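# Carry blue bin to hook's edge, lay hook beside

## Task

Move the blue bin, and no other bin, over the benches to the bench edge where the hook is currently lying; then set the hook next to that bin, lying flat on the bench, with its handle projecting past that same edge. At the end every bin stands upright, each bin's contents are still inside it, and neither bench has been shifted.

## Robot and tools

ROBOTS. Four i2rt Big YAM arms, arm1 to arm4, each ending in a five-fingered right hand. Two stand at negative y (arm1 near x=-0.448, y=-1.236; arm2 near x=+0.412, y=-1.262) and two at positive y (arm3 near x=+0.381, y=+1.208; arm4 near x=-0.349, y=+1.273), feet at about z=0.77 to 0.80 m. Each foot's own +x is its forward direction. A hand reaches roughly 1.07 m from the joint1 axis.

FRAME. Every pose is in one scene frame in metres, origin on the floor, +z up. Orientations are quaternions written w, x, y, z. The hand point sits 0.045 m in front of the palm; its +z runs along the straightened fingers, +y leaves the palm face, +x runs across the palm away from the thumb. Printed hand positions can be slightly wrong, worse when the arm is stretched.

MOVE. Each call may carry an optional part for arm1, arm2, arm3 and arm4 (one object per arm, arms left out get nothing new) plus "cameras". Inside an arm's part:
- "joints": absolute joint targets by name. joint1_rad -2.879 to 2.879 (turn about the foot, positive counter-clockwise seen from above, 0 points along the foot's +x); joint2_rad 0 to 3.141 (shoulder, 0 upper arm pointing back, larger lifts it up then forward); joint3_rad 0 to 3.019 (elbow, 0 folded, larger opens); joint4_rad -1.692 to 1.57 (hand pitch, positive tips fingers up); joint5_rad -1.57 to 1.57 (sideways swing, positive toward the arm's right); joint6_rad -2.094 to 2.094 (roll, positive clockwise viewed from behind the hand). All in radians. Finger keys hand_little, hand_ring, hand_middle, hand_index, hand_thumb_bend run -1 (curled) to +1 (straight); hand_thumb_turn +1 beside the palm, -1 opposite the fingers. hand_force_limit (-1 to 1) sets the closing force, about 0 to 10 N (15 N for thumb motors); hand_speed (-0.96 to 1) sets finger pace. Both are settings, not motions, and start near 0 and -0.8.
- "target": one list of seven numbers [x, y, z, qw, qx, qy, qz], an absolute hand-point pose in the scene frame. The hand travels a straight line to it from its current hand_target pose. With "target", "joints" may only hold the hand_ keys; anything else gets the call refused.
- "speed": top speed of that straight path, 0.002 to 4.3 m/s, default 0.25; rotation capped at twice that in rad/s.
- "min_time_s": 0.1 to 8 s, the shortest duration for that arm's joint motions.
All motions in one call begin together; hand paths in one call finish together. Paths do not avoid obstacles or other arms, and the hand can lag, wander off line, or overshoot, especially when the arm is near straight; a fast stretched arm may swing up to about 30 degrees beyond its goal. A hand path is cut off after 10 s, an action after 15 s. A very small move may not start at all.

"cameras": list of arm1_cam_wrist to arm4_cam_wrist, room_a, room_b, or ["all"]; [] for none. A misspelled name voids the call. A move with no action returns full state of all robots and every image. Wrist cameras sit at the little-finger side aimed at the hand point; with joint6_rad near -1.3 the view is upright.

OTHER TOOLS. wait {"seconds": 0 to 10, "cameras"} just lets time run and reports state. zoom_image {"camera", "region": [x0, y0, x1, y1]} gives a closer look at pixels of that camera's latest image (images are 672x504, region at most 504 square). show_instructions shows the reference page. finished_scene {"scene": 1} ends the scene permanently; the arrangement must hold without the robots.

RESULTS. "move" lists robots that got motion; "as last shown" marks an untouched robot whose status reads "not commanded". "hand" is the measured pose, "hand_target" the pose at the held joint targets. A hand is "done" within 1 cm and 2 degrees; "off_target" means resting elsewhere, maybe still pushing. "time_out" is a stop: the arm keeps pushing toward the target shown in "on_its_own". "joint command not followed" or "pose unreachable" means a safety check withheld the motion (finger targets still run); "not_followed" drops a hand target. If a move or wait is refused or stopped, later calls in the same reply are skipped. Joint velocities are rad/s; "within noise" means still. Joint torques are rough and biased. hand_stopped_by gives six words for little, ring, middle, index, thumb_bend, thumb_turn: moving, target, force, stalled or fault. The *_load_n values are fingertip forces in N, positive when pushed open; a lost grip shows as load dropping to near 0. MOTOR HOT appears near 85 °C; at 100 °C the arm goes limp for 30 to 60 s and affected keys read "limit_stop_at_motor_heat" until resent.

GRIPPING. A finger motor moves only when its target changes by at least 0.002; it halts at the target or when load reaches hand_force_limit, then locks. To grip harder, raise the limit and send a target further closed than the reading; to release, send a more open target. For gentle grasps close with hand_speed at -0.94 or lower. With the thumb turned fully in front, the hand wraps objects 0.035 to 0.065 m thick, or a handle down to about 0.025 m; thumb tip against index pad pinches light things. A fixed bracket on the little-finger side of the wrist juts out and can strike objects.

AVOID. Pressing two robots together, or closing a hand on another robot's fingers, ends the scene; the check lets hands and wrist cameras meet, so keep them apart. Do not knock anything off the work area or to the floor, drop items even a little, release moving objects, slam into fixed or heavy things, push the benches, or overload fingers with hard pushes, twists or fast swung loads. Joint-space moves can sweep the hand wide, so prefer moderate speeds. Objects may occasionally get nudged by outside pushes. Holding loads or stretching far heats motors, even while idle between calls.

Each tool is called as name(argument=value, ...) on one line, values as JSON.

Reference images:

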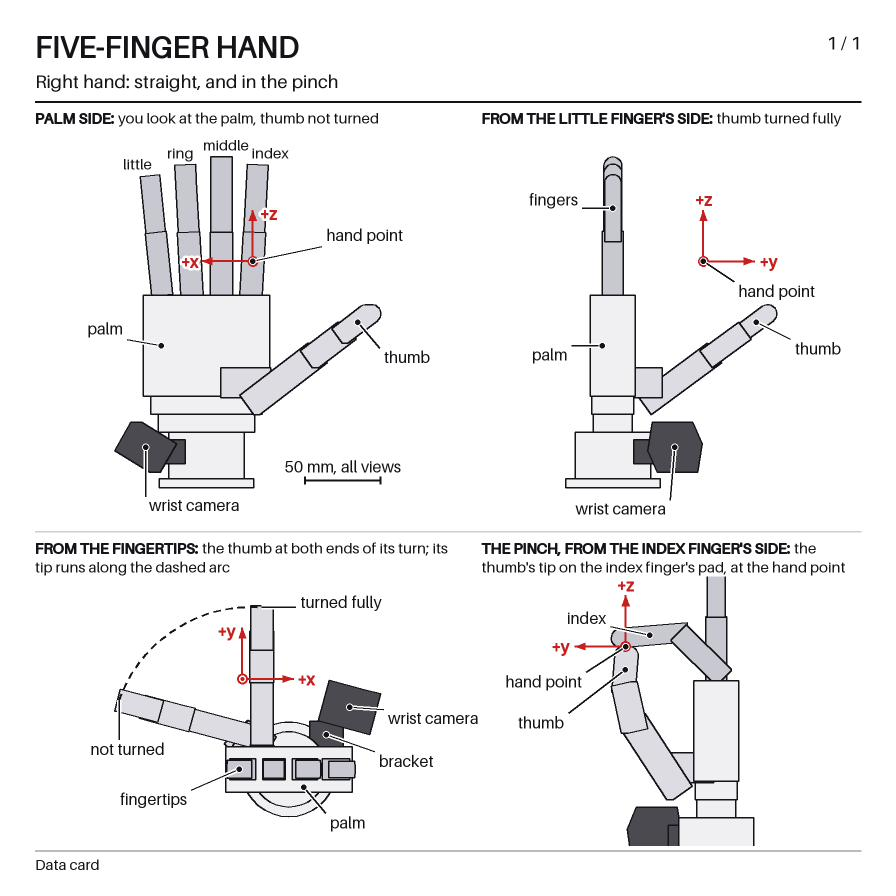

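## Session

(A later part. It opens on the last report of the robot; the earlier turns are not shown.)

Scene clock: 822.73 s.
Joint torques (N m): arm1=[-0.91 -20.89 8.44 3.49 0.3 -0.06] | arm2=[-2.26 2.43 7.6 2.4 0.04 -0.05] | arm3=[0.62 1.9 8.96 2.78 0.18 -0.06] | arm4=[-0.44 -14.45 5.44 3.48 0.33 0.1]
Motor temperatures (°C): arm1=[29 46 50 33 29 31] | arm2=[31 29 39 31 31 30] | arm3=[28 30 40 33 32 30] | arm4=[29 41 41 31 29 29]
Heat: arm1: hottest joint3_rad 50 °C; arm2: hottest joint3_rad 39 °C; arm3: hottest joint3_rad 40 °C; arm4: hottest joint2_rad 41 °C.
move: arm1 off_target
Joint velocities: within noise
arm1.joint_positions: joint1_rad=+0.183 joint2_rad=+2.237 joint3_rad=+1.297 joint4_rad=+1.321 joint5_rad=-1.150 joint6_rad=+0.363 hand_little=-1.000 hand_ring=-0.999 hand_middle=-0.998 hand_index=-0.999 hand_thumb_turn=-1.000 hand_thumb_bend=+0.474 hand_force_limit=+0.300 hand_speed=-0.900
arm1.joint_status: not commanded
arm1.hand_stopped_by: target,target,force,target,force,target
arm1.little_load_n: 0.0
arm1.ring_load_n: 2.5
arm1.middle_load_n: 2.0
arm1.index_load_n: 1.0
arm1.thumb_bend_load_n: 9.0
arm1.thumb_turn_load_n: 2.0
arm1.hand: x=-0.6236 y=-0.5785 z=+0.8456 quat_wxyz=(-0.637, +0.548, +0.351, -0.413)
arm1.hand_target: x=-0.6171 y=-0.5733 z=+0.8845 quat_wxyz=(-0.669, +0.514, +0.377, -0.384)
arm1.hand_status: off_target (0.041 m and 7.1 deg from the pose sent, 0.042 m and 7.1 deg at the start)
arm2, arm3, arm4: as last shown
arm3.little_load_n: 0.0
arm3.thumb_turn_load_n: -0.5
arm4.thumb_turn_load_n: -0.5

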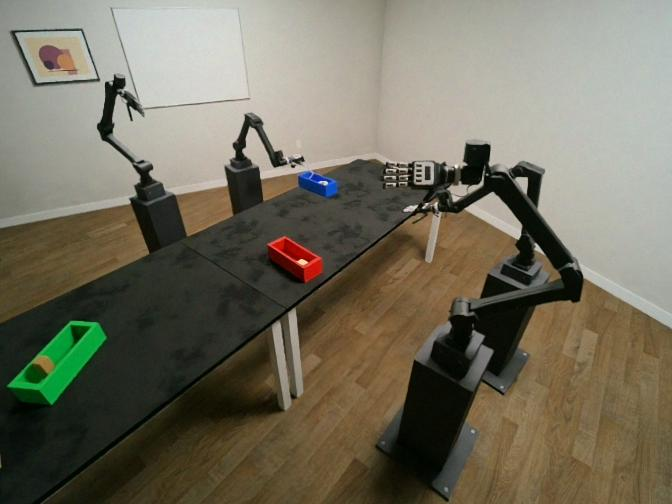

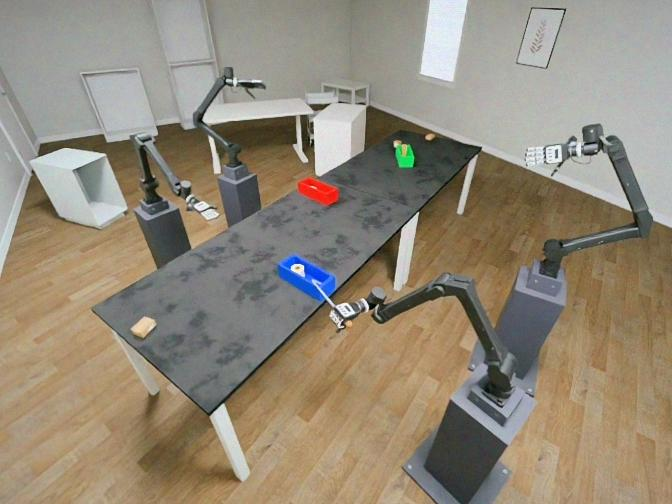

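move(arm1={"target": [-0.617, -0.561, 0.890, 0.6692, -0.5135, -0.3765, 0.3832], "speed": 0.05})

move(arm1={"target": [-0.617, -0.561, 0.985, 0.6692, -0.5135, -0.3765, 0.3832], "speed": 0.08}, cameras=["room_a", "room_b"])

zoom_image(camera="room_b", region=[250, 230, 370, 340])

zoom_image(camera="room_a", region=[285, 145, 355, 205])

Scene clock: 831.23 s.
Joint torques (N m): arm1=[-0.56 -20.31 11.75 2.44 0.39 -0.06] | arm2=[-2.08 2.61 7.64 2.43 0.06 -0.02] | arm3=[0.21 2.9 8.95 2.55 0.16 -0.13] | arm4=[-0.85 -14.45 5.42 3.56 0.37 0.1]
Motor temperatures (°C): arm1=[29 46 49 33 29 31] | arm2=[31 29 39 31 31 30] | arm3=[28 30 40 33 31 30] | arm4=[29 40 40 32 29 29]
Heat: arm1: hottest joint3_rad 49 °C; arm2: hottest joint3_rad 39 °C; arm3: hottest joint3_rad 40 °C; arm4: hottest joint2_rad 40 °C.
move: arm1 off_target
Joint velocities: within noise
arm1.joint_positions: joint1_rad=+0.183 joint2_rad=+2.237 joint3_rad=+1.297 joint4_rad=+1.321 joint5_rad=-1.150 joint6_rad=+0.363 hand_little=-1.000 hand_ring=-0.999 hand_middle=-0.998 hand_index=-0.999 hand_thumb_turn=-1.000 hand_thumb_bend=+0.474 hand_force_limit=+0.300 hand_speed=-0.900
arm1.joint_status: not commanded
arm1.hand_stopped_by: target,target,force,target,force,target
arm1.little_load_n: 0.0
arm1.ring_load_n: 2.5
arm1.middle_load_n: 2.5
arm1.index_load_n: 1.5
arm1.thumb_bend_load_n: 9.0
arm1.thumb_turn_load_n: 2.5
arm1.hand: x=-0.6236 y=-0.5785 z=+0.8456 quat_wxyz=(-0.637, +0.548, +0.351, -0.413)
arm1.hand_target: x=-0.6171 y=-0.5626 z=+0.8897 quat_wxyz=(-0.669, +0.514, +0.376, -0.383)
arm1.hand_status: off_target (0.048 m and 7.1 deg from the pose sent, 0.048 m and 7.1 deg at the start)
arm2.joint_positions: joint1_rad=+0.142 joint2_rad=+0.612 joint3_rad=+1.479 joint4_rad=-1.291 joint5_rad=+0.235 joint6_rad=-1.394 hand_little=+1.000 hand_ring=+1.000 hand_middle=+1.000 hand_index=+1.000 hand_thumb_turn=+1.000 hand_thumb_bend=+1.000 hand_force_limit=+0.000 hand_speed=-0.800
arm2.joint_status: not commanded
arm2.hand_stopped_by: target,target,target,target,target,target
arm2.little_load_n: 0.0
arm2.ring_load_n: 0.0
arm2.middle_load_n: 0.0
arm2.index_load_n: 0.0
arm2.thumb_bend_load_n: 0.0
arm2.thumb_turn_load_n: 0.0
arm2.hand: x=+0.4659 y=-1.0357 z=+1.3564 quat_wxyz=(-0.400, +0.622, +0.560, +0.374)
arm2.hand_target: x=+0.4665 y=-1.0378 z=+1.3639 quat_wxyz=(-0.407, +0.619, +0.555, +0.378)
arm2.hand_status: not commanded
arm3.joint_positions: joint1_rad=+0.299 joint2_rad=+0.625 joint3_rad=+1.390 joint4_rad=-0.819 joint5_rad=-0.214 joint6_rad=-0.801 hand_little=+1.000 hand_ring=+1.000 hand_middle=+1.000 hand_index=+1.000 hand_thumb_turn=+1.000 hand_thumb_bend=+1.000 hand_force_limit=+0.000 hand_speed=-0.800
arm3.joint_status: not commanded
arm3.hand_stopped_by: target,target,target,target,target,target
arm3.little_load_n: 0.0
arm3.ring_load_n: 0.0
arm3.middle_load_n: 0.0
arm3.index_load_n: 0.0
arm3.thumb_bend_load_n: 0.0
arm3.thumb_turn_load_n: 0.0
arm3.hand: x=+0.4835 y=+0.9396 z=+1.3986 quat_wxyz=(+0.092, +0.439, -0.572, +0.687)
arm3.hand_target: x=+0.4828 y=+0.9413 z=+1.4112 quat_wxyz=(+0.096, +0.434, -0.561, +0.698)
arm3.hand_status: not commanded
arm4: as last shown
arm4.thumb_bend_load_n: 0.5
arm4.thumb_turn_load_n: 0.0
pictures: none

Scene clock: 833.20 s.
Joint torques (N m): arm1=[-0.56 -19.96 14.68 1.95 0.37 -0.06] | arm2=[-2.26 2.61 7.5 2.4 0.06 -0.04] | arm3=[0.62 1.55 8.69 2.66 0.16 -0.14] | arm4=[-0.21 -14.33 5.37 3.49 0.37 0.08]
Motor temperatures (°C): arm1=[29 46 49 33 29 31] | arm2=[31 29 39 31 31 30] | arm3=[28 30 40 33 31 30] | arm4=[29 40 40 32 29 29]
Heat: arm1: hottest joint3_rad 49 °C; arm2: hottest joint3_rad 39 °C; arm3: hottest joint3_rad 40 °C; arm4: hottest joint2_rad 40 °C.
move: arm1 off_target
Joint velocities: within noise
arm1.joint_positions: joint1_rad=+0.181 joint2_rad=+2.070 joint3_rad=+1.297 joint4_rad=+1.146 joint5_rad=-1.150 joint6_rad=+0.364 hand_little=-1.000 hand_ring=-0.999 hand_middle=-0.998 hand_index=-0.999 hand_thumb_turn=-1.000 hand_thumb_bend=+0.474 hand_force_limit=+0.300 hand_speed=-0.900
arm1.joint_status: not commanded
arm1.hand_stopped_by: target,target,force,target,force,target
arm1.little_load_n: 0.0
arm1.ring_load_n: 2.5
arm1.middle_load_n: 2.0
arm1.index_load_n: 1.5
arm1.thumb_bend_load_n: 9.0
arm1.thumb_turn_load_n: 2.5
arm1.hand: x=-0.6228 y=-0.5772 z=+0.9308 quat_wxyz=(-0.635, +0.551, +0.349, -0.414)
arm1.hand_target: x=-0.6167 y=-0.5626 z=+0.9834 quat_wxyz=(-0.669, +0.514, +0.376, -0.383)
arm1.hand_status: off_target (0.057 m and 7.5 deg from the pose sent, 0.141 m and 7.1 deg at the start)
arm2, arm3, arm4: as last shown
arm4.ring_load_n: -0.5
arm4.index_load_n: -0.5
arm4.thumb_bend_load_n: 0.0

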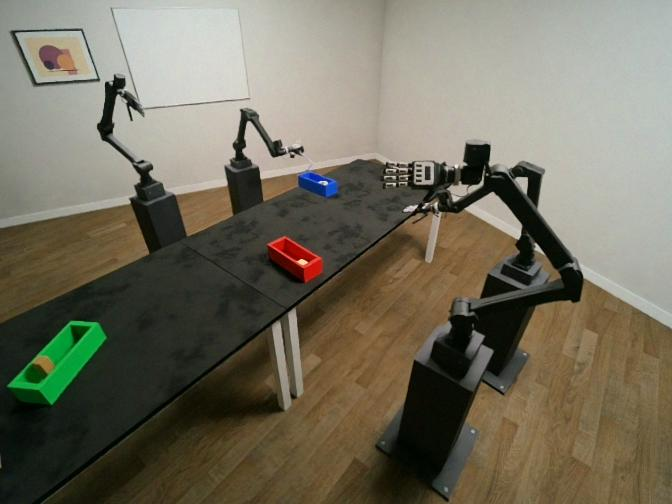

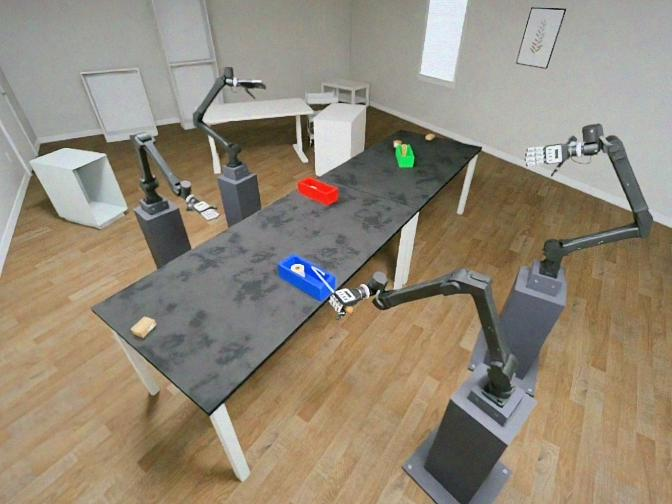

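Scaled by 4.200 from the camera's image (finer frame: 960x720).

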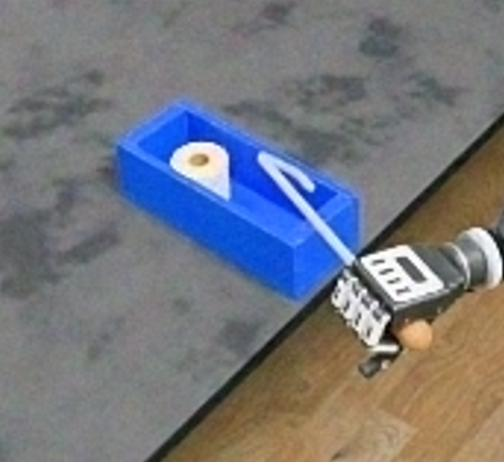

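Scaled by 7.200 from the camera's image (finer frame: 960x720).

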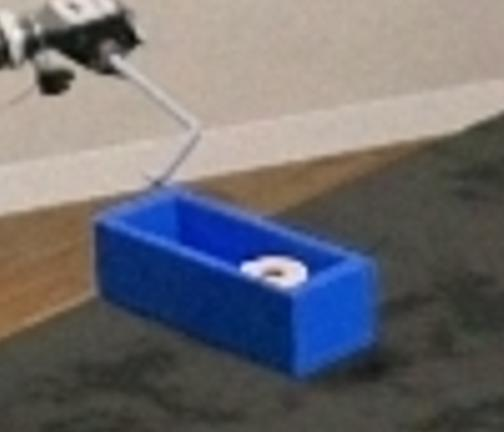

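move(arm1={"target": [-0.635, -0.545, 0.99, 0.4912, -0.5652, -0.5492, 0.3705], "speed": 0.12}, cameras=["room_a", "room_b"])

zoom_image(camera="room_b", region=[250, 230, 370, 340])

Scene clock: 841.37 s.
Joint torques (N m): arm1=[0.85 -18.61 19.37 1.63 -0.76 -0.57] | arm2=[-2.08 2.32 7.56 2.32 0.06 -0.02] | arm3=[-0.21 2.08 8.96 2.58 0.11 -0.13] | arm4=[-0.62 -14.74 5.37 3.51 0.35 0.1]
Motor temperatures (°C): arm1=[29 46 50 32 29 31] | arm2=[31 29 39 31 31 30] | arm3=[28 30 40 33 31 30] | arm4=[29 39 39 32 29 29]
Heat: arm1: hottest joint3_rad 50 °C; arm2: hottest joint3_rad 39 °C; arm3: hottest joint3_rad 40 °C; arm4: hottest joint2_rad 39 °C.
move: arm1 off_target
Joint velocities: within noise
arm1.joint_positions: joint1_rad=+0.224 joint2_rad=+2.063 joint3_rad=+1.868 joint4_rad=-0.833 joint5_rad=-1.275 joint6_rad=-0.961 hand_little=-1.000 hand_ring=-0.999 hand_middle=-0.998 hand_index=-0.999 hand_thumb_turn=-1.000 hand_thumb_bend=+0.474 hand_force_limit=+0.300 hand_speed=-0.900
arm1.joint_status: not commanded
arm1.hand_stopped_by: target,target,force,target,force,target
arm1.little_load_n: 0.0
arm1.ring_load_n: 3.5
arm1.middle_load_n: 2.5
arm1.index_load_n: 1.5
arm1.thumb_bend_load_n: 9.0
arm1.thumb_turn_load_n: 2.0
arm1.hand: x=-0.6298 y=-0.5709 z=+0.9589 quat_wxyz=(-0.456, +0.610, +0.503, -0.408)
arm1.hand_target: x=-0.6340 y=-0.5477 z=+0.9904 quat_wxyz=(-0.495, +0.567, +0.546, -0.369)
arm1.hand_status: off_target (0.041 m and 9.5 deg from the pose sent, 0.068 m and 28.8 deg at the start)
arm2, arm3, arm4: as last shown
arm4.ring_load_n: 0.0
arm4.index_load_n: 0.0

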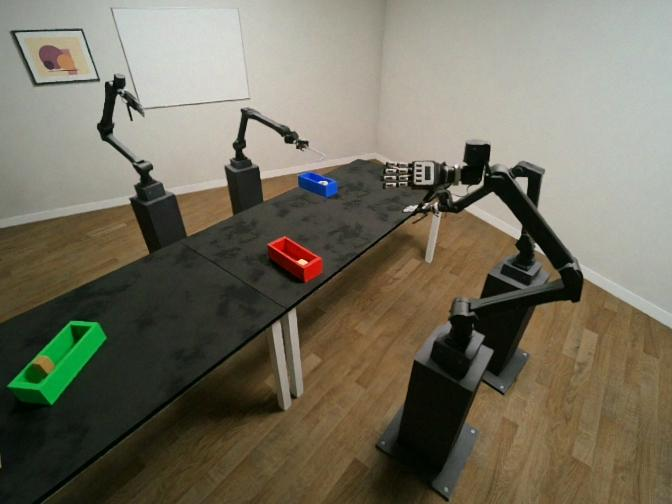

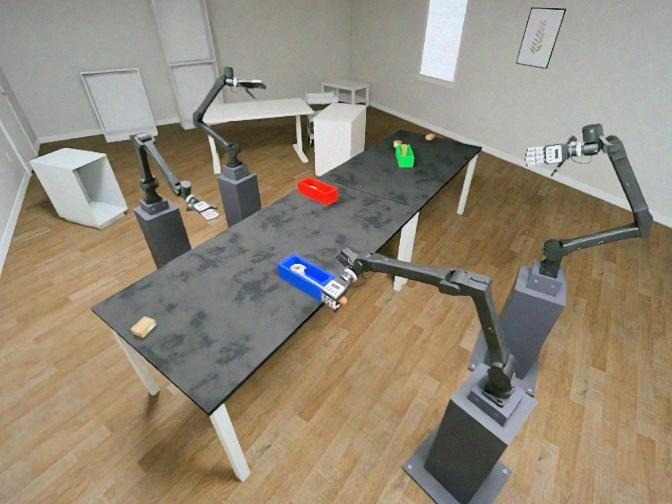

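Scaled by 4.200 from the camera's image (finer frame: 960x720).

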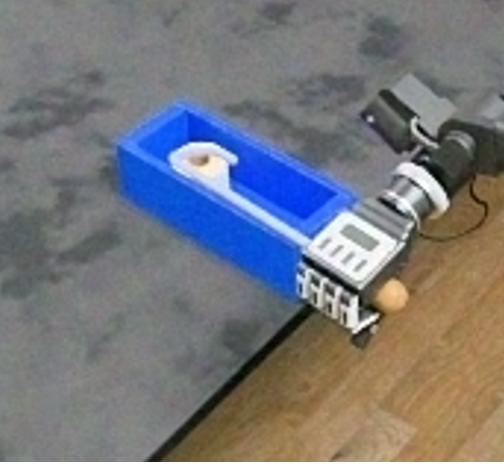

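move(arm1={"target": [-0.634, -0.505, 0.86, 0.3461, -0.6510, -0.6263, 0.2531], "speed": 0.1}, cameras=["room_a", "room_b"])

zoom_image(camera="room_b", region=[230, 230, 350, 340])

zoom_image(camera="room_a", region=[275, 135, 355, 205])

Scene clock: 849.07 s.
Joint torques (N m): arm1=[0.73 -20.78 18.85 1.05 -0.57 -0.47] | arm2=[-2.08 2.43 7.54 2.39 0.07 -0.02] | arm3=[0.03 2.02 8.8 2.74 0.21 -0.07] | arm4=[-0.03 -14.15 5.45 3.38 0.35 0.09]
Motor temperatures (°C): arm1=[29 46 50 32 29 32] | arm2=[31 29 39 31 31 30] | arm3=[28 30 40 33 31 30] | arm4=[29 39 38 32 29 29]
Heat: arm1: hottest joint3_rad 50 °C; arm2: hottest joint3_rad 39 °C; arm3: hottest joint3_rad 40 °C; arm4: hottest joint2_rad 39 °C.
move: arm1 off_target
Joint velocities: within noise
arm1.joint_positions: joint1_rad=+0.312 joint2_rad=+2.317 joint3_rad=+2.157 joint4_rad=-1.171 joint5_rad=-0.844 joint6_rad=-1.211 hand_little=-1.000 hand_ring=-0.999 hand_middle=-0.998 hand_index=-1.000 hand_thumb_turn=-1.000 hand_thumb_bend=+0.474 hand_force_limit=+0.300 hand_speed=-0.900
arm1.joint_status: not commanded
arm1.hand_stopped_by: target,target,force,target,force,target
arm1.little_load_n: 1.0
arm1.ring_load_n: 5.5
arm1.middle_load_n: 3.0
arm1.index_load_n: 0.5
arm1.thumb_bend_load_n: 8.0
arm1.thumb_turn_load_n: 1.0
arm1.hand: x=-0.6301 y=-0.5364 z=+0.8302 quat_wxyz=(-0.310, +0.689, +0.590, -0.284)
arm1.hand_target: x=-0.6341 y=-0.5099 z=+0.8598 quat_wxyz=(-0.347, +0.652, +0.625, -0.251)
arm1.hand_status: off_target (0.043 m and 8.1 deg from the pose sent, 0.119 m and 26.4 deg at the start)
arm2, arm3, arm4: as last shown

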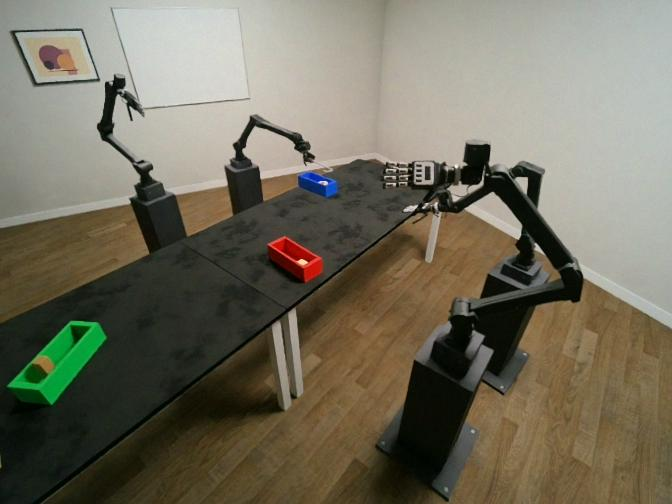

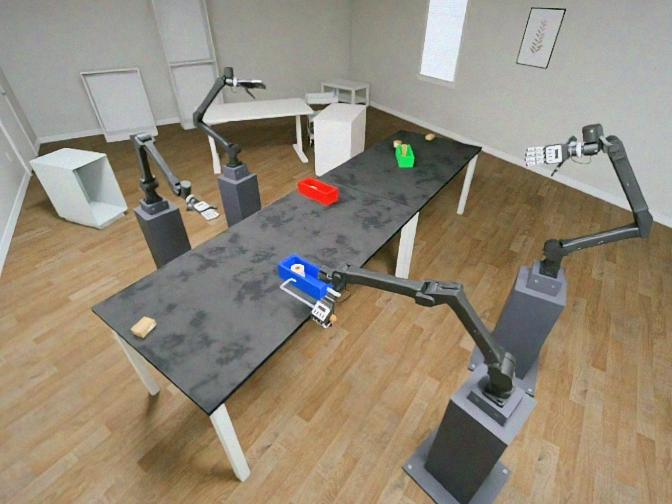

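Scaled by 4.200 from the camera's image (finer frame: 960x720).

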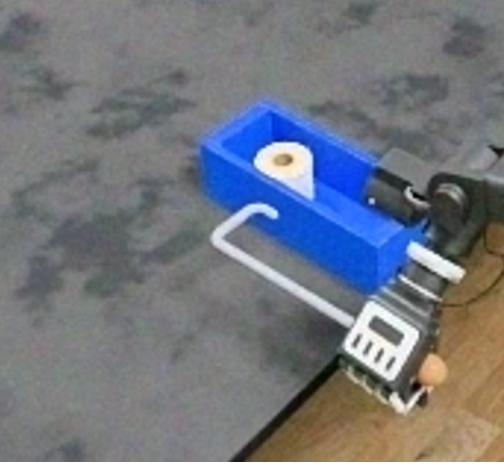

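Scaled by 6.300 from the camera's image (finer frame: 960x720).

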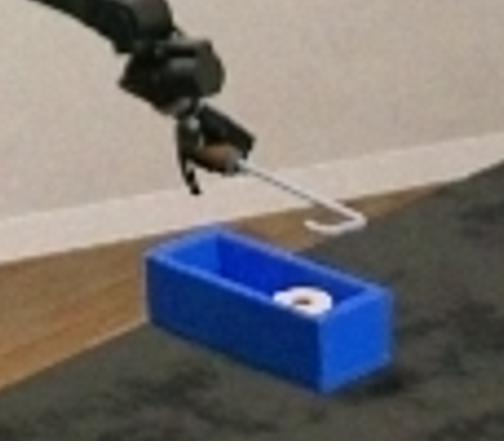

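move(arm1={"target": [-0.655, -0.490, 0.805, 0.3461, -0.6510, -0.6263, 0.2531], "speed": 0.07}, cameras=["room_a", "room_b"])

zoom_image(camera="room_b", region=[230, 230, 350, 340])

zoom_image(camera="room_a", region=[275, 135, 355, 205])

Scene clock: 860.30 s.
Joint torques (N m): arm1=[0.56 -21.54 18.63 2.47 -0.56 -0.19] | arm2=[-2.32 2.32 7.49 2.35 0.08 -0.04] | arm3=[0.09 1.85 9.03 2.56 0.16 -0.08] | arm4=[-0.32 -14.33 5.38 3.48 0.31 0.11]
Motor temperatures (°C): arm1=[29 47 51 32 29 32] | arm2=[31 29 39 31 31 30] | arm3=[28 30 40 33 31 30] | arm4=[29 38 38 32 29 29]
Heat: arm1: hottest joint3_rad 51 °C; arm2: hottest joint3_rad 39 °C; arm3: hottest joint3_rad 40 °C; arm4: hottest joint2_rad 38 °C.
move: arm1 off_target
Joint velocities: within noise
arm1.joint_positions: joint1_rad=+0.338 joint2_rad=+2.405 joint3_rad=+2.177 joint4_rad=-1.110 joint5_rad=-0.838 joint6_rad=-1.211 hand_little=-1.000 hand_ring=-0.999 hand_middle=-0.998 hand_index=-1.000 hand_thumb_turn=-1.000 hand_thumb_bend=+0.474 hand_force_limit=+0.300 hand_speed=-0.900
arm1.joint_status: not commanded
arm1.hand_stopped_by: target,target,force,target,force,target
arm1.little_load_n: 1.0
arm1.ring_load_n: 5.5
arm1.middle_load_n: 3.0
arm1.index_load_n: 0.5
arm1.thumb_bend_load_n: 8.0
arm1.thumb_turn_load_n: 1.0
arm1.hand: x=-0.6486 y=-0.5286 z=+0.7753 quat_wxyz=(-0.301, +0.684, +0.599, -0.288)
arm1.hand_target: x=-0.6541 y=-0.4941 z=+0.8075 quat_wxyz=(-0.347, +0.651, +0.626, -0.251)
arm1.hand_status: off_target (0.049 m and 8.1 deg from the pose sent, 0.058 m and 8.1 deg at the start)
arm2, arm3, arm4: as last shown

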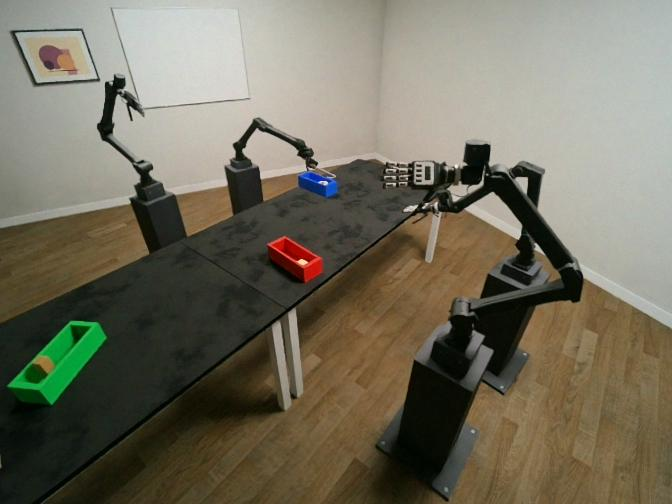

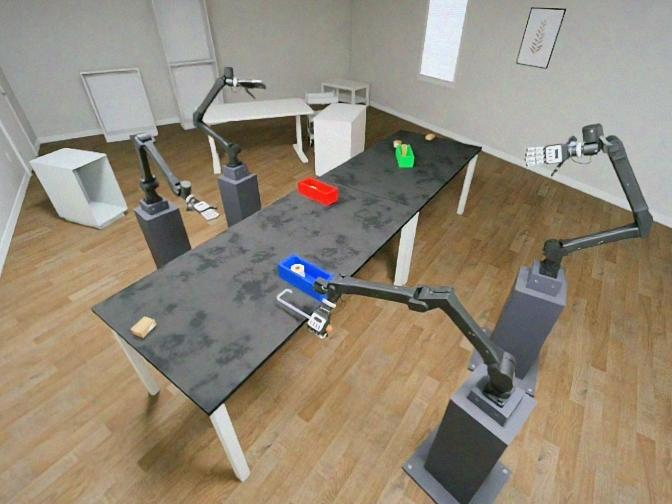

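Scaled by 4.200 from the camera's image (finer frame: 960x720).

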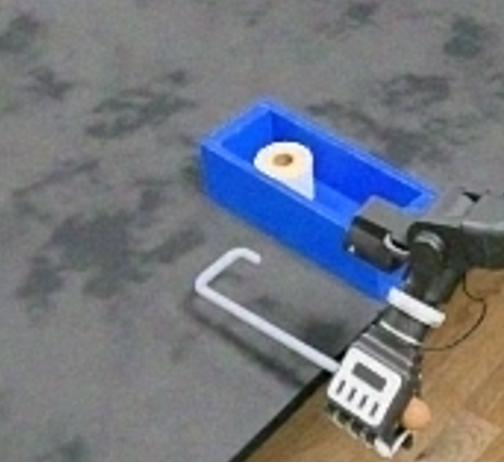

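Scaled by 6.300 from the camera's image (finer frame: 960x720).

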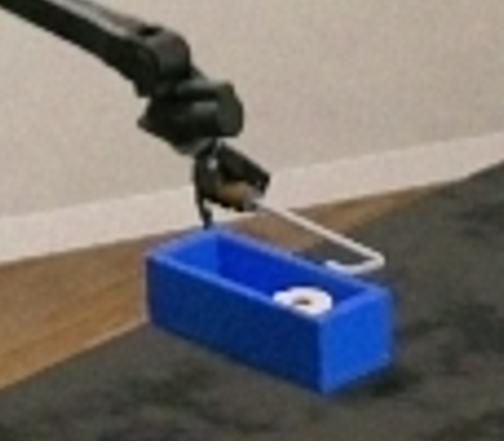

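move(arm1={"target": [-0.655, -0.458, 0.790, 0.3461, -0.6510, -0.6263, 0.2531], "speed": 0.06}, cameras=["room_a", "room_b"])

zoom_image(camera="room_b", region=[230, 230, 350, 340])

zoom_image(camera="room_a", region=[275, 135, 355, 205])

Scene clock: 865.70 s.
Joint torques (N m): arm1=[-0.03 -22.89 19.03 1.09 -0.64 -0.21] | arm2=[-2.26 2.2 7.54 2.44 0.07 -0.05] | arm3=[0.38 1.9 8.59 2.76 0.13 -0.03] | arm4=[-0.38 -14.33 5.33 3.37 0.36 0.1]
Motor temperatures (°C): arm1=[29 47 52 32 29 32] | arm2=[31 29 39 31 31 30] | arm3=[28 30 40 33 31 30] | arm4=[29 38 37 32 29 29]
Heat: arm1: hottest joint3_rad 52 °C; arm2: hottest joint3_rad 39 °C; arm3: hottest joint3_rad 40 °C; arm4: hottest joint2_rad 38 °C.
move: arm1 off_target
Joint velocities: within noise
arm1.joint_positions: joint1_rad=+0.338 joint2_rad=+2.568 joint3_rad=+2.449 joint4_rad=-1.187 joint5_rad=-0.837 joint6_rad=-1.211 hand_little=-1.000 hand_ring=-0.999 hand_middle=-0.998 hand_index=-1.000 hand_thumb_turn=-1.000 hand_thumb_bend=+0.474 hand_force_limit=+0.300 hand_speed=-0.900
arm1.joint_status: not commanded
arm1.hand_stopped_by: target,target,force,target,force,target
arm1.little_load_n: 1.0
arm1.ring_load_n: 5.5
arm1.middle_load_n: 3.0
arm1.index_load_n: 0.5
arm1.thumb_bend_load_n: 8.0
arm1.thumb_turn_load_n: 1.0
arm1.hand: x=-0.6538 y=-0.4851 z=+0.7613 quat_wxyz=(-0.313, +0.678, +0.603, -0.279)
arm1.hand_target: x=-0.6549 y=-0.4608 z=+0.7899 quat_wxyz=(-0.347, +0.652, +0.625, -0.252)
arm1.hand_status: off_target (0.039 m and 6.3 deg from the pose sent, 0.072 m and 8.1 deg at the start)
arm2, arm3: as last shown
arm4.joint_positions: joint1_rad=+0.122 joint2_rad=+1.726 joint3_rad=+0.916 joint4_rad=+0.505 joint5_rad=-0.013 joint6_rad=+0.011 hand_little=+1.000 hand_ring=+1.000 hand_middle=+1.000 hand_index=+1.000 hand_thumb_turn=+1.000 hand_thumb_bend=+1.000 hand_force_limit=+0.000 hand_speed=-0.800
arm4.joint_status: not commanded
arm4.hand_stopped_by: target,target,target,target,target,target
arm4.little_load_n: 0.0
arm4.ring_load_n: 0.0
arm4.middle_load_n: 0.0
arm4.index_load_n: 0.0
arm4.thumb_bend_load_n: 0.0
arm4.thumb_turn_load_n: 0.0
arm4.hand: x=-0.3166 y=+0.6243 z=+0.8472 quat_wxyz=(-0.001, +0.003, -0.807, +0.590)
arm4.hand_target: x=-0.3178 y=+0.6208 z=+0.8659 quat_wxyz=(+0.000, +0.000, -0.793, +0.609)
arm4.hand_status: not commanded

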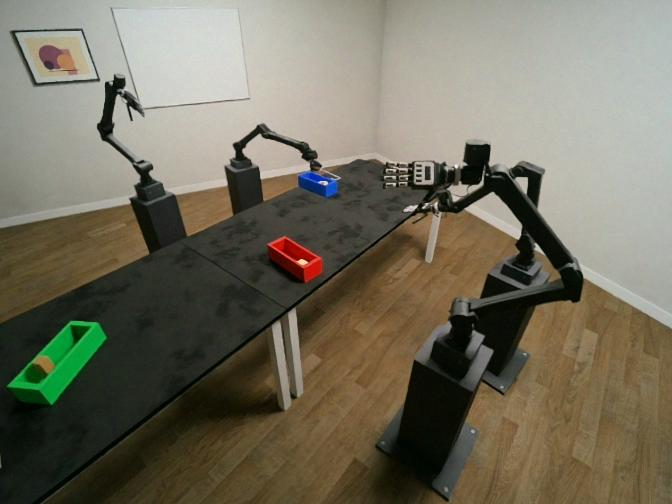

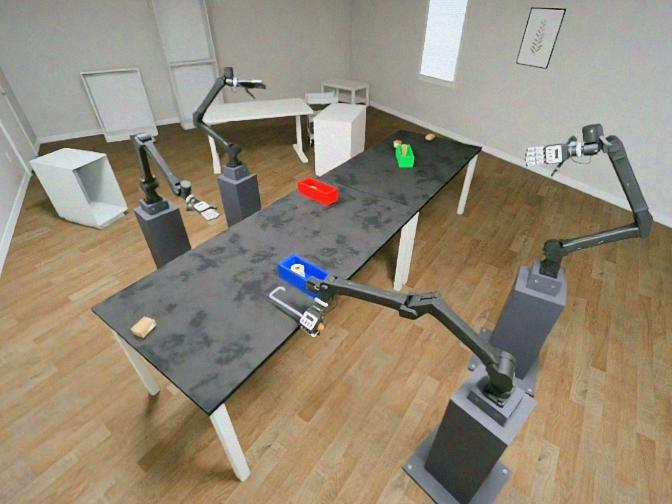

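Scaled by 4.200 from the camera's image (finer frame: 960x720).

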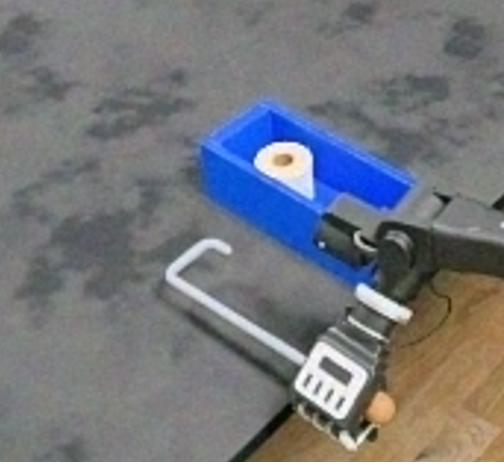

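Scaled by 6.300 from the camera's image (finer frame: 960x720).

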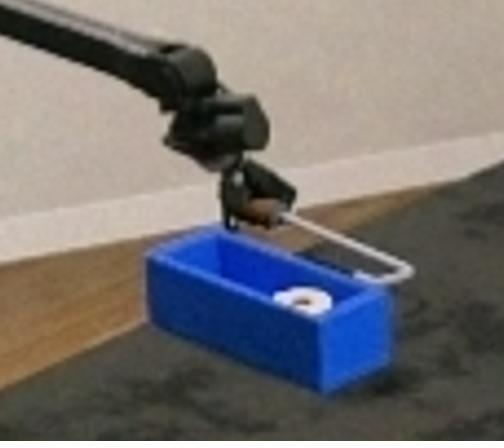

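move(arm1={"target": [-0.655, -0.460, 0.765, 0.3461, -0.6510, -0.6263, 0.2531], "speed": 0.06}, cameras=["room_b"])

zoom_image(camera="room_b", region=[230, 230, 350, 340])

Scene clock: 868.70 s.
Joint torques (N m): arm1=[0.03 -23 14.98 2.48 -0.66 -0.25] | arm2=[-2.2 2.55 7.5 2.41 0.07 -0.04] | arm3=[0.26 2.02 8.53 2.66 0.18 -0.1] | arm4=[-0.09 -14.56 5.38 3.43 0.35 0.1]
Motor temperatures (°C): arm1=[29 46 52 32 29 32] | arm2=[31 29 39 31 31 30] | arm3=[28 30 40 33 31 30] | arm4=[29 38 37 32 29 29]
Heat: arm1: hottest joint3_rad 52 °C; arm2: hottest joint3_rad 39 °C; arm3: hottest joint3_rad 40 °C; arm4: hottest joint2_rad 38 °C.
move: arm1 off_target
Joint velocities: within noise
arm1.joint_positions: joint1_rad=+0.338 joint2_rad=+2.583 joint3_rad=+2.450 joint4_rad=-1.171 joint5_rad=-0.837 joint6_rad=-1.211 hand_little=-1.000 hand_ring=-0.999 hand_middle=-0.998 hand_index=-1.000 hand_thumb_turn=-1.000 hand_thumb_bend=+0.474 hand_force_limit=+0.300 hand_speed=-0.900
arm1.joint_status: not commanded
arm1.hand_stopped_by: target,target,force,target,force,target
arm1.little_load_n: 1.0
arm1.ring_load_n: 5.5
arm1.middle_load_n: 3.0
arm1.index_load_n: 0.5
arm1.thumb_bend_load_n: 8.0
arm1.thumb_turn_load_n: 1.0
arm1.hand: x=-0.6540 y=-0.4829 z=+0.7507 quat_wxyz=(-0.314, +0.678, +0.603, -0.279)
arm1.hand_target: x=-0.6549 y=-0.4611 z=+0.7660 quat_wxyz=(-0.347, +0.651, +0.626, -0.252)
arm1.hand_status: off_target (0.027 m and 6.2 deg from the pose sent, 0.025 m and 6.3 deg at the start)
arm2, arm3, arm4: as last shown
arm4.thumb_turn_load_n: -0.5

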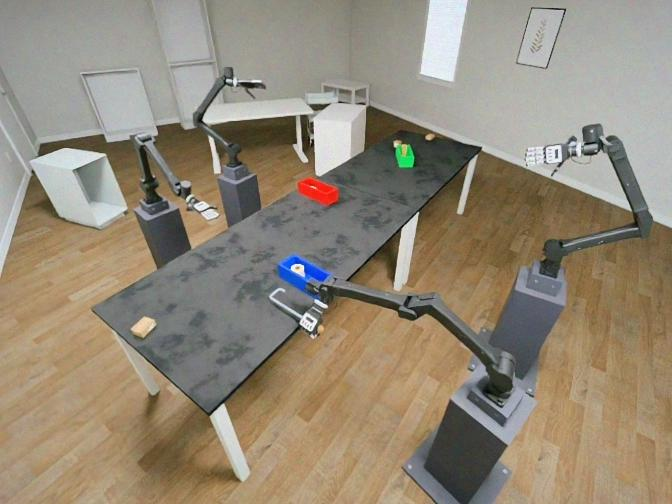

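Scaled by 4.200 from the camera's image (finer frame: 960x720).

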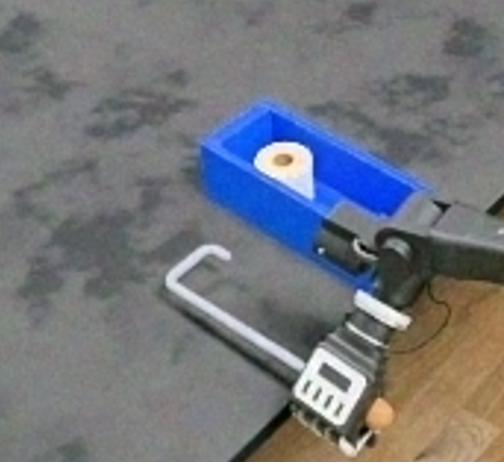

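move(arm1={"target": [-0.655, -0.460, 0.750, 0.3461, -0.6510, -0.6263, 0.2531], "speed": 0.05}, cameras=["room_b", "room_a", "arm1_cam_wrist"])

zoom_image(camera="room_b", region=[230, 230, 350, 340])

zoom_image(camera="room_a", region=[275, 135, 355, 205])

Scene clock: 879.27 s.
Joint torques (N m): arm1=[-0.21 -23.77 13.74 2.45 -0.66 -0.26] | arm2=[-1.96 2.08 7.49 2.36 0.07 -0.06] | arm3=[0.21 2.08 8.68 2.71 0.22 -0.07] | arm4=[-0.44 -14.62 5.42 3.43 0.35 0.1]
Motor temperatures (°C): arm1=[29 46 53 32 29 32] | arm2=[31 29 39 31 31 30] | arm3=[28 30 40 33 31 30] | arm4=[29 37 37 32 29 29]
Heat: arm1: hottest joint3_rad 53 °C; arm2: hottest joint3_rad 39 °C; arm3: hottest joint3_rad 40 °C; arm4: hottest joint2_rad 37 °C.
move: arm1 off_target
Joint velocities: within noise
arm1.joint_positions: joint1_rad=+0.338 joint2_rad=+2.596 joint3_rad=+2.450 joint4_rad=-1.144 joint5_rad=-0.837 joint6_rad=-1.211 hand_little=-1.000 hand_ring=-0.999 hand_middle=-0.998 hand_index=-1.000 hand_thumb_turn=-1.000 hand_thumb_bend=+0.474 hand_force_limit=+0.300 hand_speed=-0.900
arm1.joint_status: not commanded
arm1.hand_stopped_by: target,target,force,target,force,target
arm1.little_load_n: 1.0
arm1.ring_load_n: 5.5
arm1.middle_load_n: 3.5
arm1.index_load_n: 0.5
arm1.thumb_bend_load_n: 8.0
arm1.thumb_turn_load_n: 1.0
arm1.hand: x=-0.6546 y=-0.4784 z=+0.7419 quat_wxyz=(-0.319, +0.675, +0.605, -0.275)
arm1.hand_target: x=-0.6550 y=-0.4608 z=+0.7511 quat_wxyz=(-0.346, +0.651, +0.626, -0.253)
arm1.hand_status: off_target (0.020 m and 5.4 deg from the pose sent, 0.023 m and 6.2 deg at the start)
arm2, arm3, arm4: as last shown
pictures: arm1_cam_wrist, room_a, room_b

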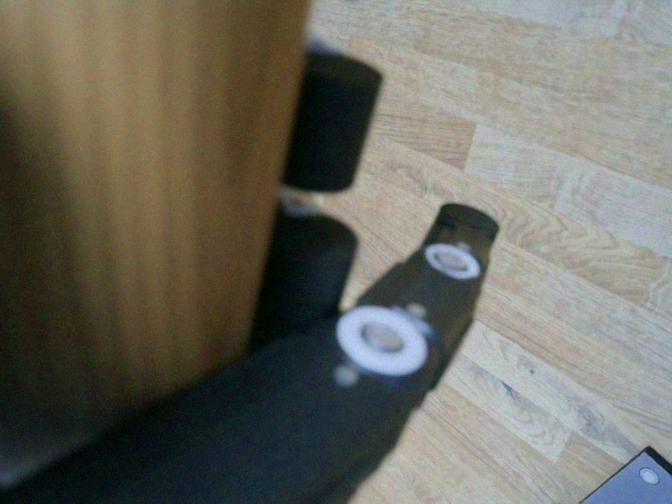

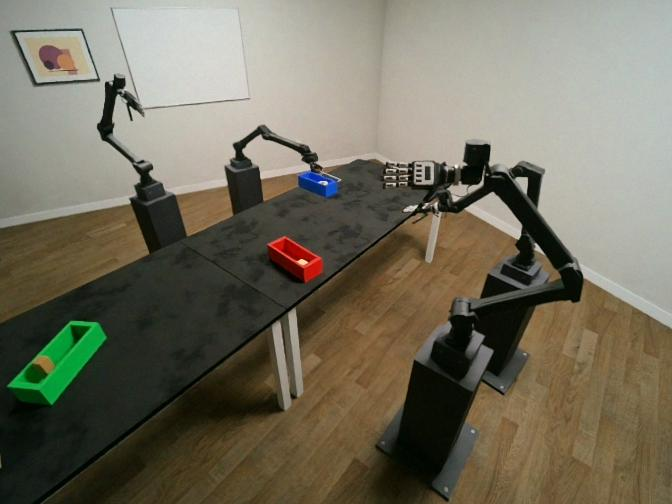

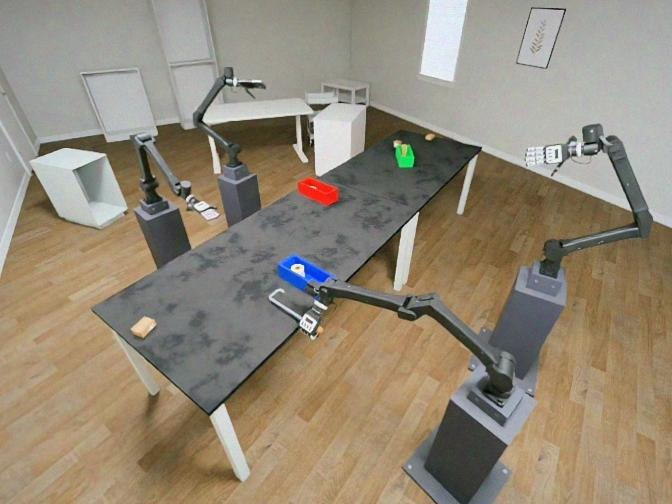

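Scaled by 4.200 from the camera's image (finer frame: 960x720).

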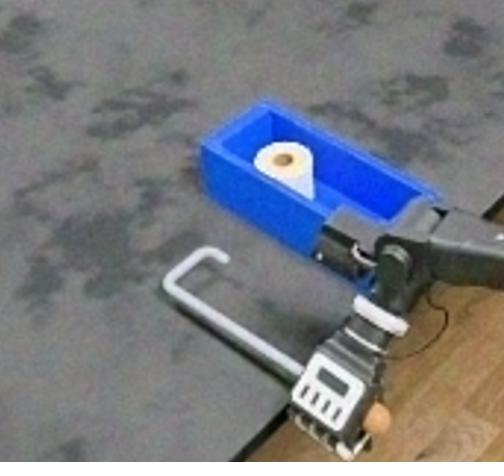

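Scaled by 6.300 from the camera's image (finer frame: 960x720).

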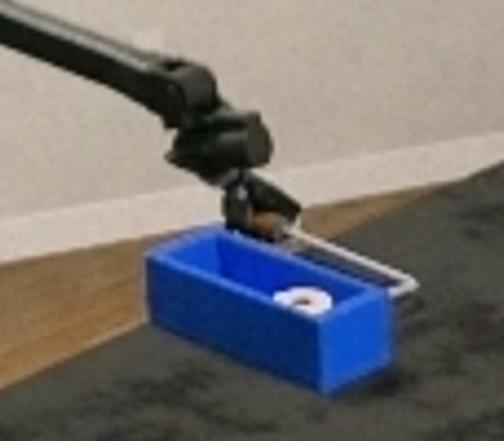

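move(arm1={"target": [-0.655, -0.461, 0.737, 0.3400, -0.6550, -0.6230, 0.2610], "speed": 0.05}, cameras=["room_b", "room_a"])

zoom_image(camera="room_b", region=[250, 270, 340, 350])

zoom_image(camera="room_a", region=[305, 155, 355, 200])

Scene clock: 884.07 s.
Joint torques (N m): arm1=[-0.44 -22.59 15.38 2.07 -0.91 -0.16] | arm2=[-2.26 2.55 7.54 2.33 0.07 -0.04] | arm3=[0.32 1.26 8.51 2.81 0.17 -0.1] | arm4=[-0.56 -14.56 5.33 3.43 0.36 0.11]
Motor temperatures (°C): arm1=[29 47 52 32 29 32] | arm2=[31 29 39 31 31 30] | arm3=[28 30 40 33 31 30] | arm4=[29 37 36 32 29 29]
Heat: arm1: hottest joint3_rad 52 °C; arm2: hottest joint3_rad 39 °C; arm3: hottest joint3_rad 40 °C; arm4: hottest joint2_rad 37 °C.
move: arm1 off_target
Joint velocities: within noise
arm1.joint_positions: joint1_rad=+0.338 joint2_rad=+2.617 joint3_rad=+2.450 joint4_rad=-1.142 joint5_rad=-0.837 joint6_rad=-1.218 hand_little=-1.000 hand_ring=-0.999 hand_middle=-0.998 hand_index=-1.000 hand_thumb_turn=-1.000 hand_thumb_bend=+0.474 hand_force_limit=+0.300 hand_speed=-0.900
arm1.joint_status: not commanded
arm1.hand_stopped_by: target,target,force,target,force,target
arm1.little_load_n: 0.0
arm1.ring_load_n: 4.5
arm1.middle_load_n: 3.0
arm1.index_load_n: 1.0
arm1.thumb_bend_load_n: 8.0
arm1.thumb_turn_load_n: 1.5
arm1.hand: x=-0.6540 y=-0.4810 z=+0.7255 quat_wxyz=(-0.313, +0.677, +0.605, -0.279)
arm1.hand_target: x=-0.6548 y=-0.4623 z=+0.7372 quat_wxyz=(-0.340, +0.655, +0.623, -0.260)
arm1.hand_status: off_target (0.023 m and 4.9 deg from the pose sent, 0.018 m and 4.2 deg at the start)
arm2.joint_positions: joint1_rad=+0.142 joint2_rad=+0.612 joint3_rad=+1.479 joint4_rad=-1.291 joint5_rad=+0.235 joint6_rad=-1.394 hand_little=+1.000 hand_ring=+1.000 hand_middle=+1.000 hand_index=+1.000 hand_thumb_turn=+1.000 hand_thumb_bend=+1.000 hand_force_limit=+0.000 hand_speed=-0.800
arm2.joint_status: not commanded
arm2.hand_stopped_by: target,target,target,target,target,target
arm2.little_load_n: 0.0
arm2.ring_load_n: 0.0
arm2.middle_load_n: 0.0
arm2.index_load_n: 0.0
arm2.thumb_bend_load_n: 0.0
arm2.thumb_turn_load_n: 0.0
arm2.hand: x=+0.4659 y=-1.0357 z=+1.3564 quat_wxyz=(-0.400, +0.622, +0.560, +0.374)
arm2.hand_target: x=+0.4665 y=-1.0378 z=+1.3639 quat_wxyz=(-0.407, +0.619, +0.555, +0.378)
arm2.hand_status: not commanded
arm3.joint_positions: joint1_rad=+0.299 joint2_rad=+0.625 joint3_rad=+1.390 joint4_rad=-0.819 joint5_rad=-0.214 joint6_rad=-0.801 hand_little=+1.000 hand_ring=+1.000 hand_middle=+1.000 hand_index=+1.000 hand_thumb_turn=+1.000 hand_thumb_bend=+1.000 hand_force_limit=+0.000 hand_speed=-0.800
arm3.joint_status: not commanded
arm3.hand_stopped_by: target,target,target,target,target,target
arm3.little_load_n: 0.0
arm3.ring_load_n: -0.5
arm3.middle_load_n: 0.0
arm3.index_load_n: 0.0
arm3.thumb_bend_load_n: 0.0
arm3.thumb_turn_load_n: 0.0
arm3.hand: x=+0.4835 y=+0.9396 z=+1.3986 quat_wxyz=(+0.092, +0.439, -0.572, +0.687)
arm3.hand_target: x=+0.4828 y=+0.9413 z=+1.4112 quat_wxyz=(+0.096, +0.434, -0.561, +0.698)
arm3.hand_status: not commanded
arm4: as last shown
arm4.thumb_turn_load_n: 0.0
pictures: room_a, room_b

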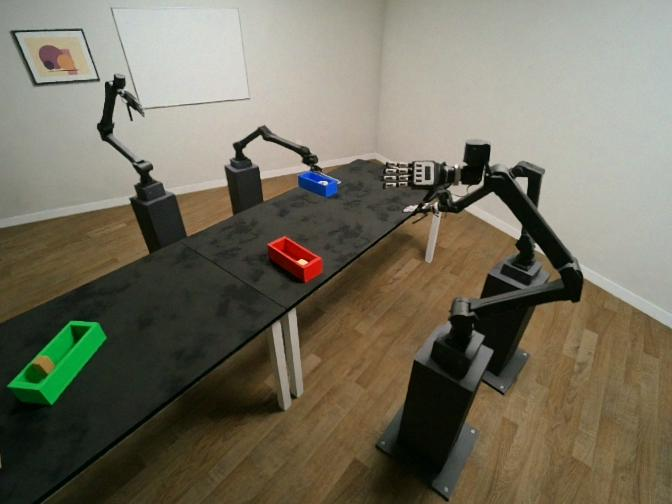

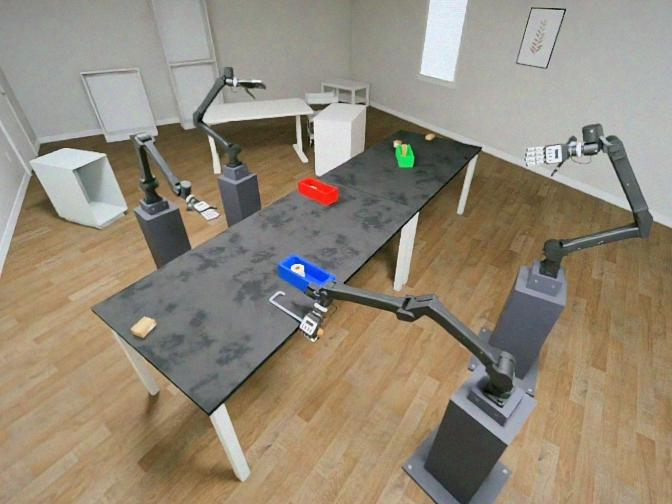

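Scaled by 5.600 from the camera's image (finer frame: 960x720).

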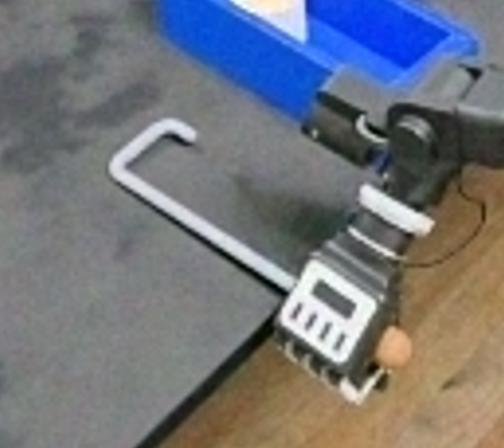

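Scaled by 10.080 from the camera's image (finer frame: 960x720).

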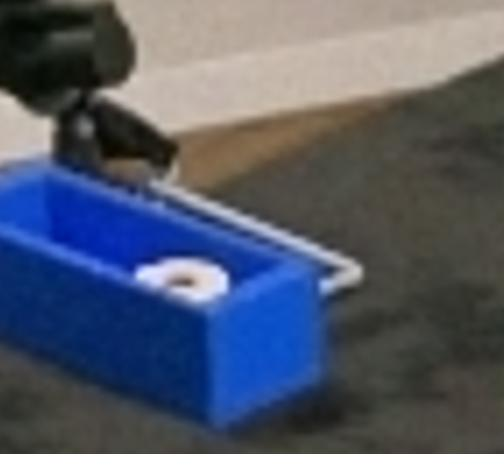

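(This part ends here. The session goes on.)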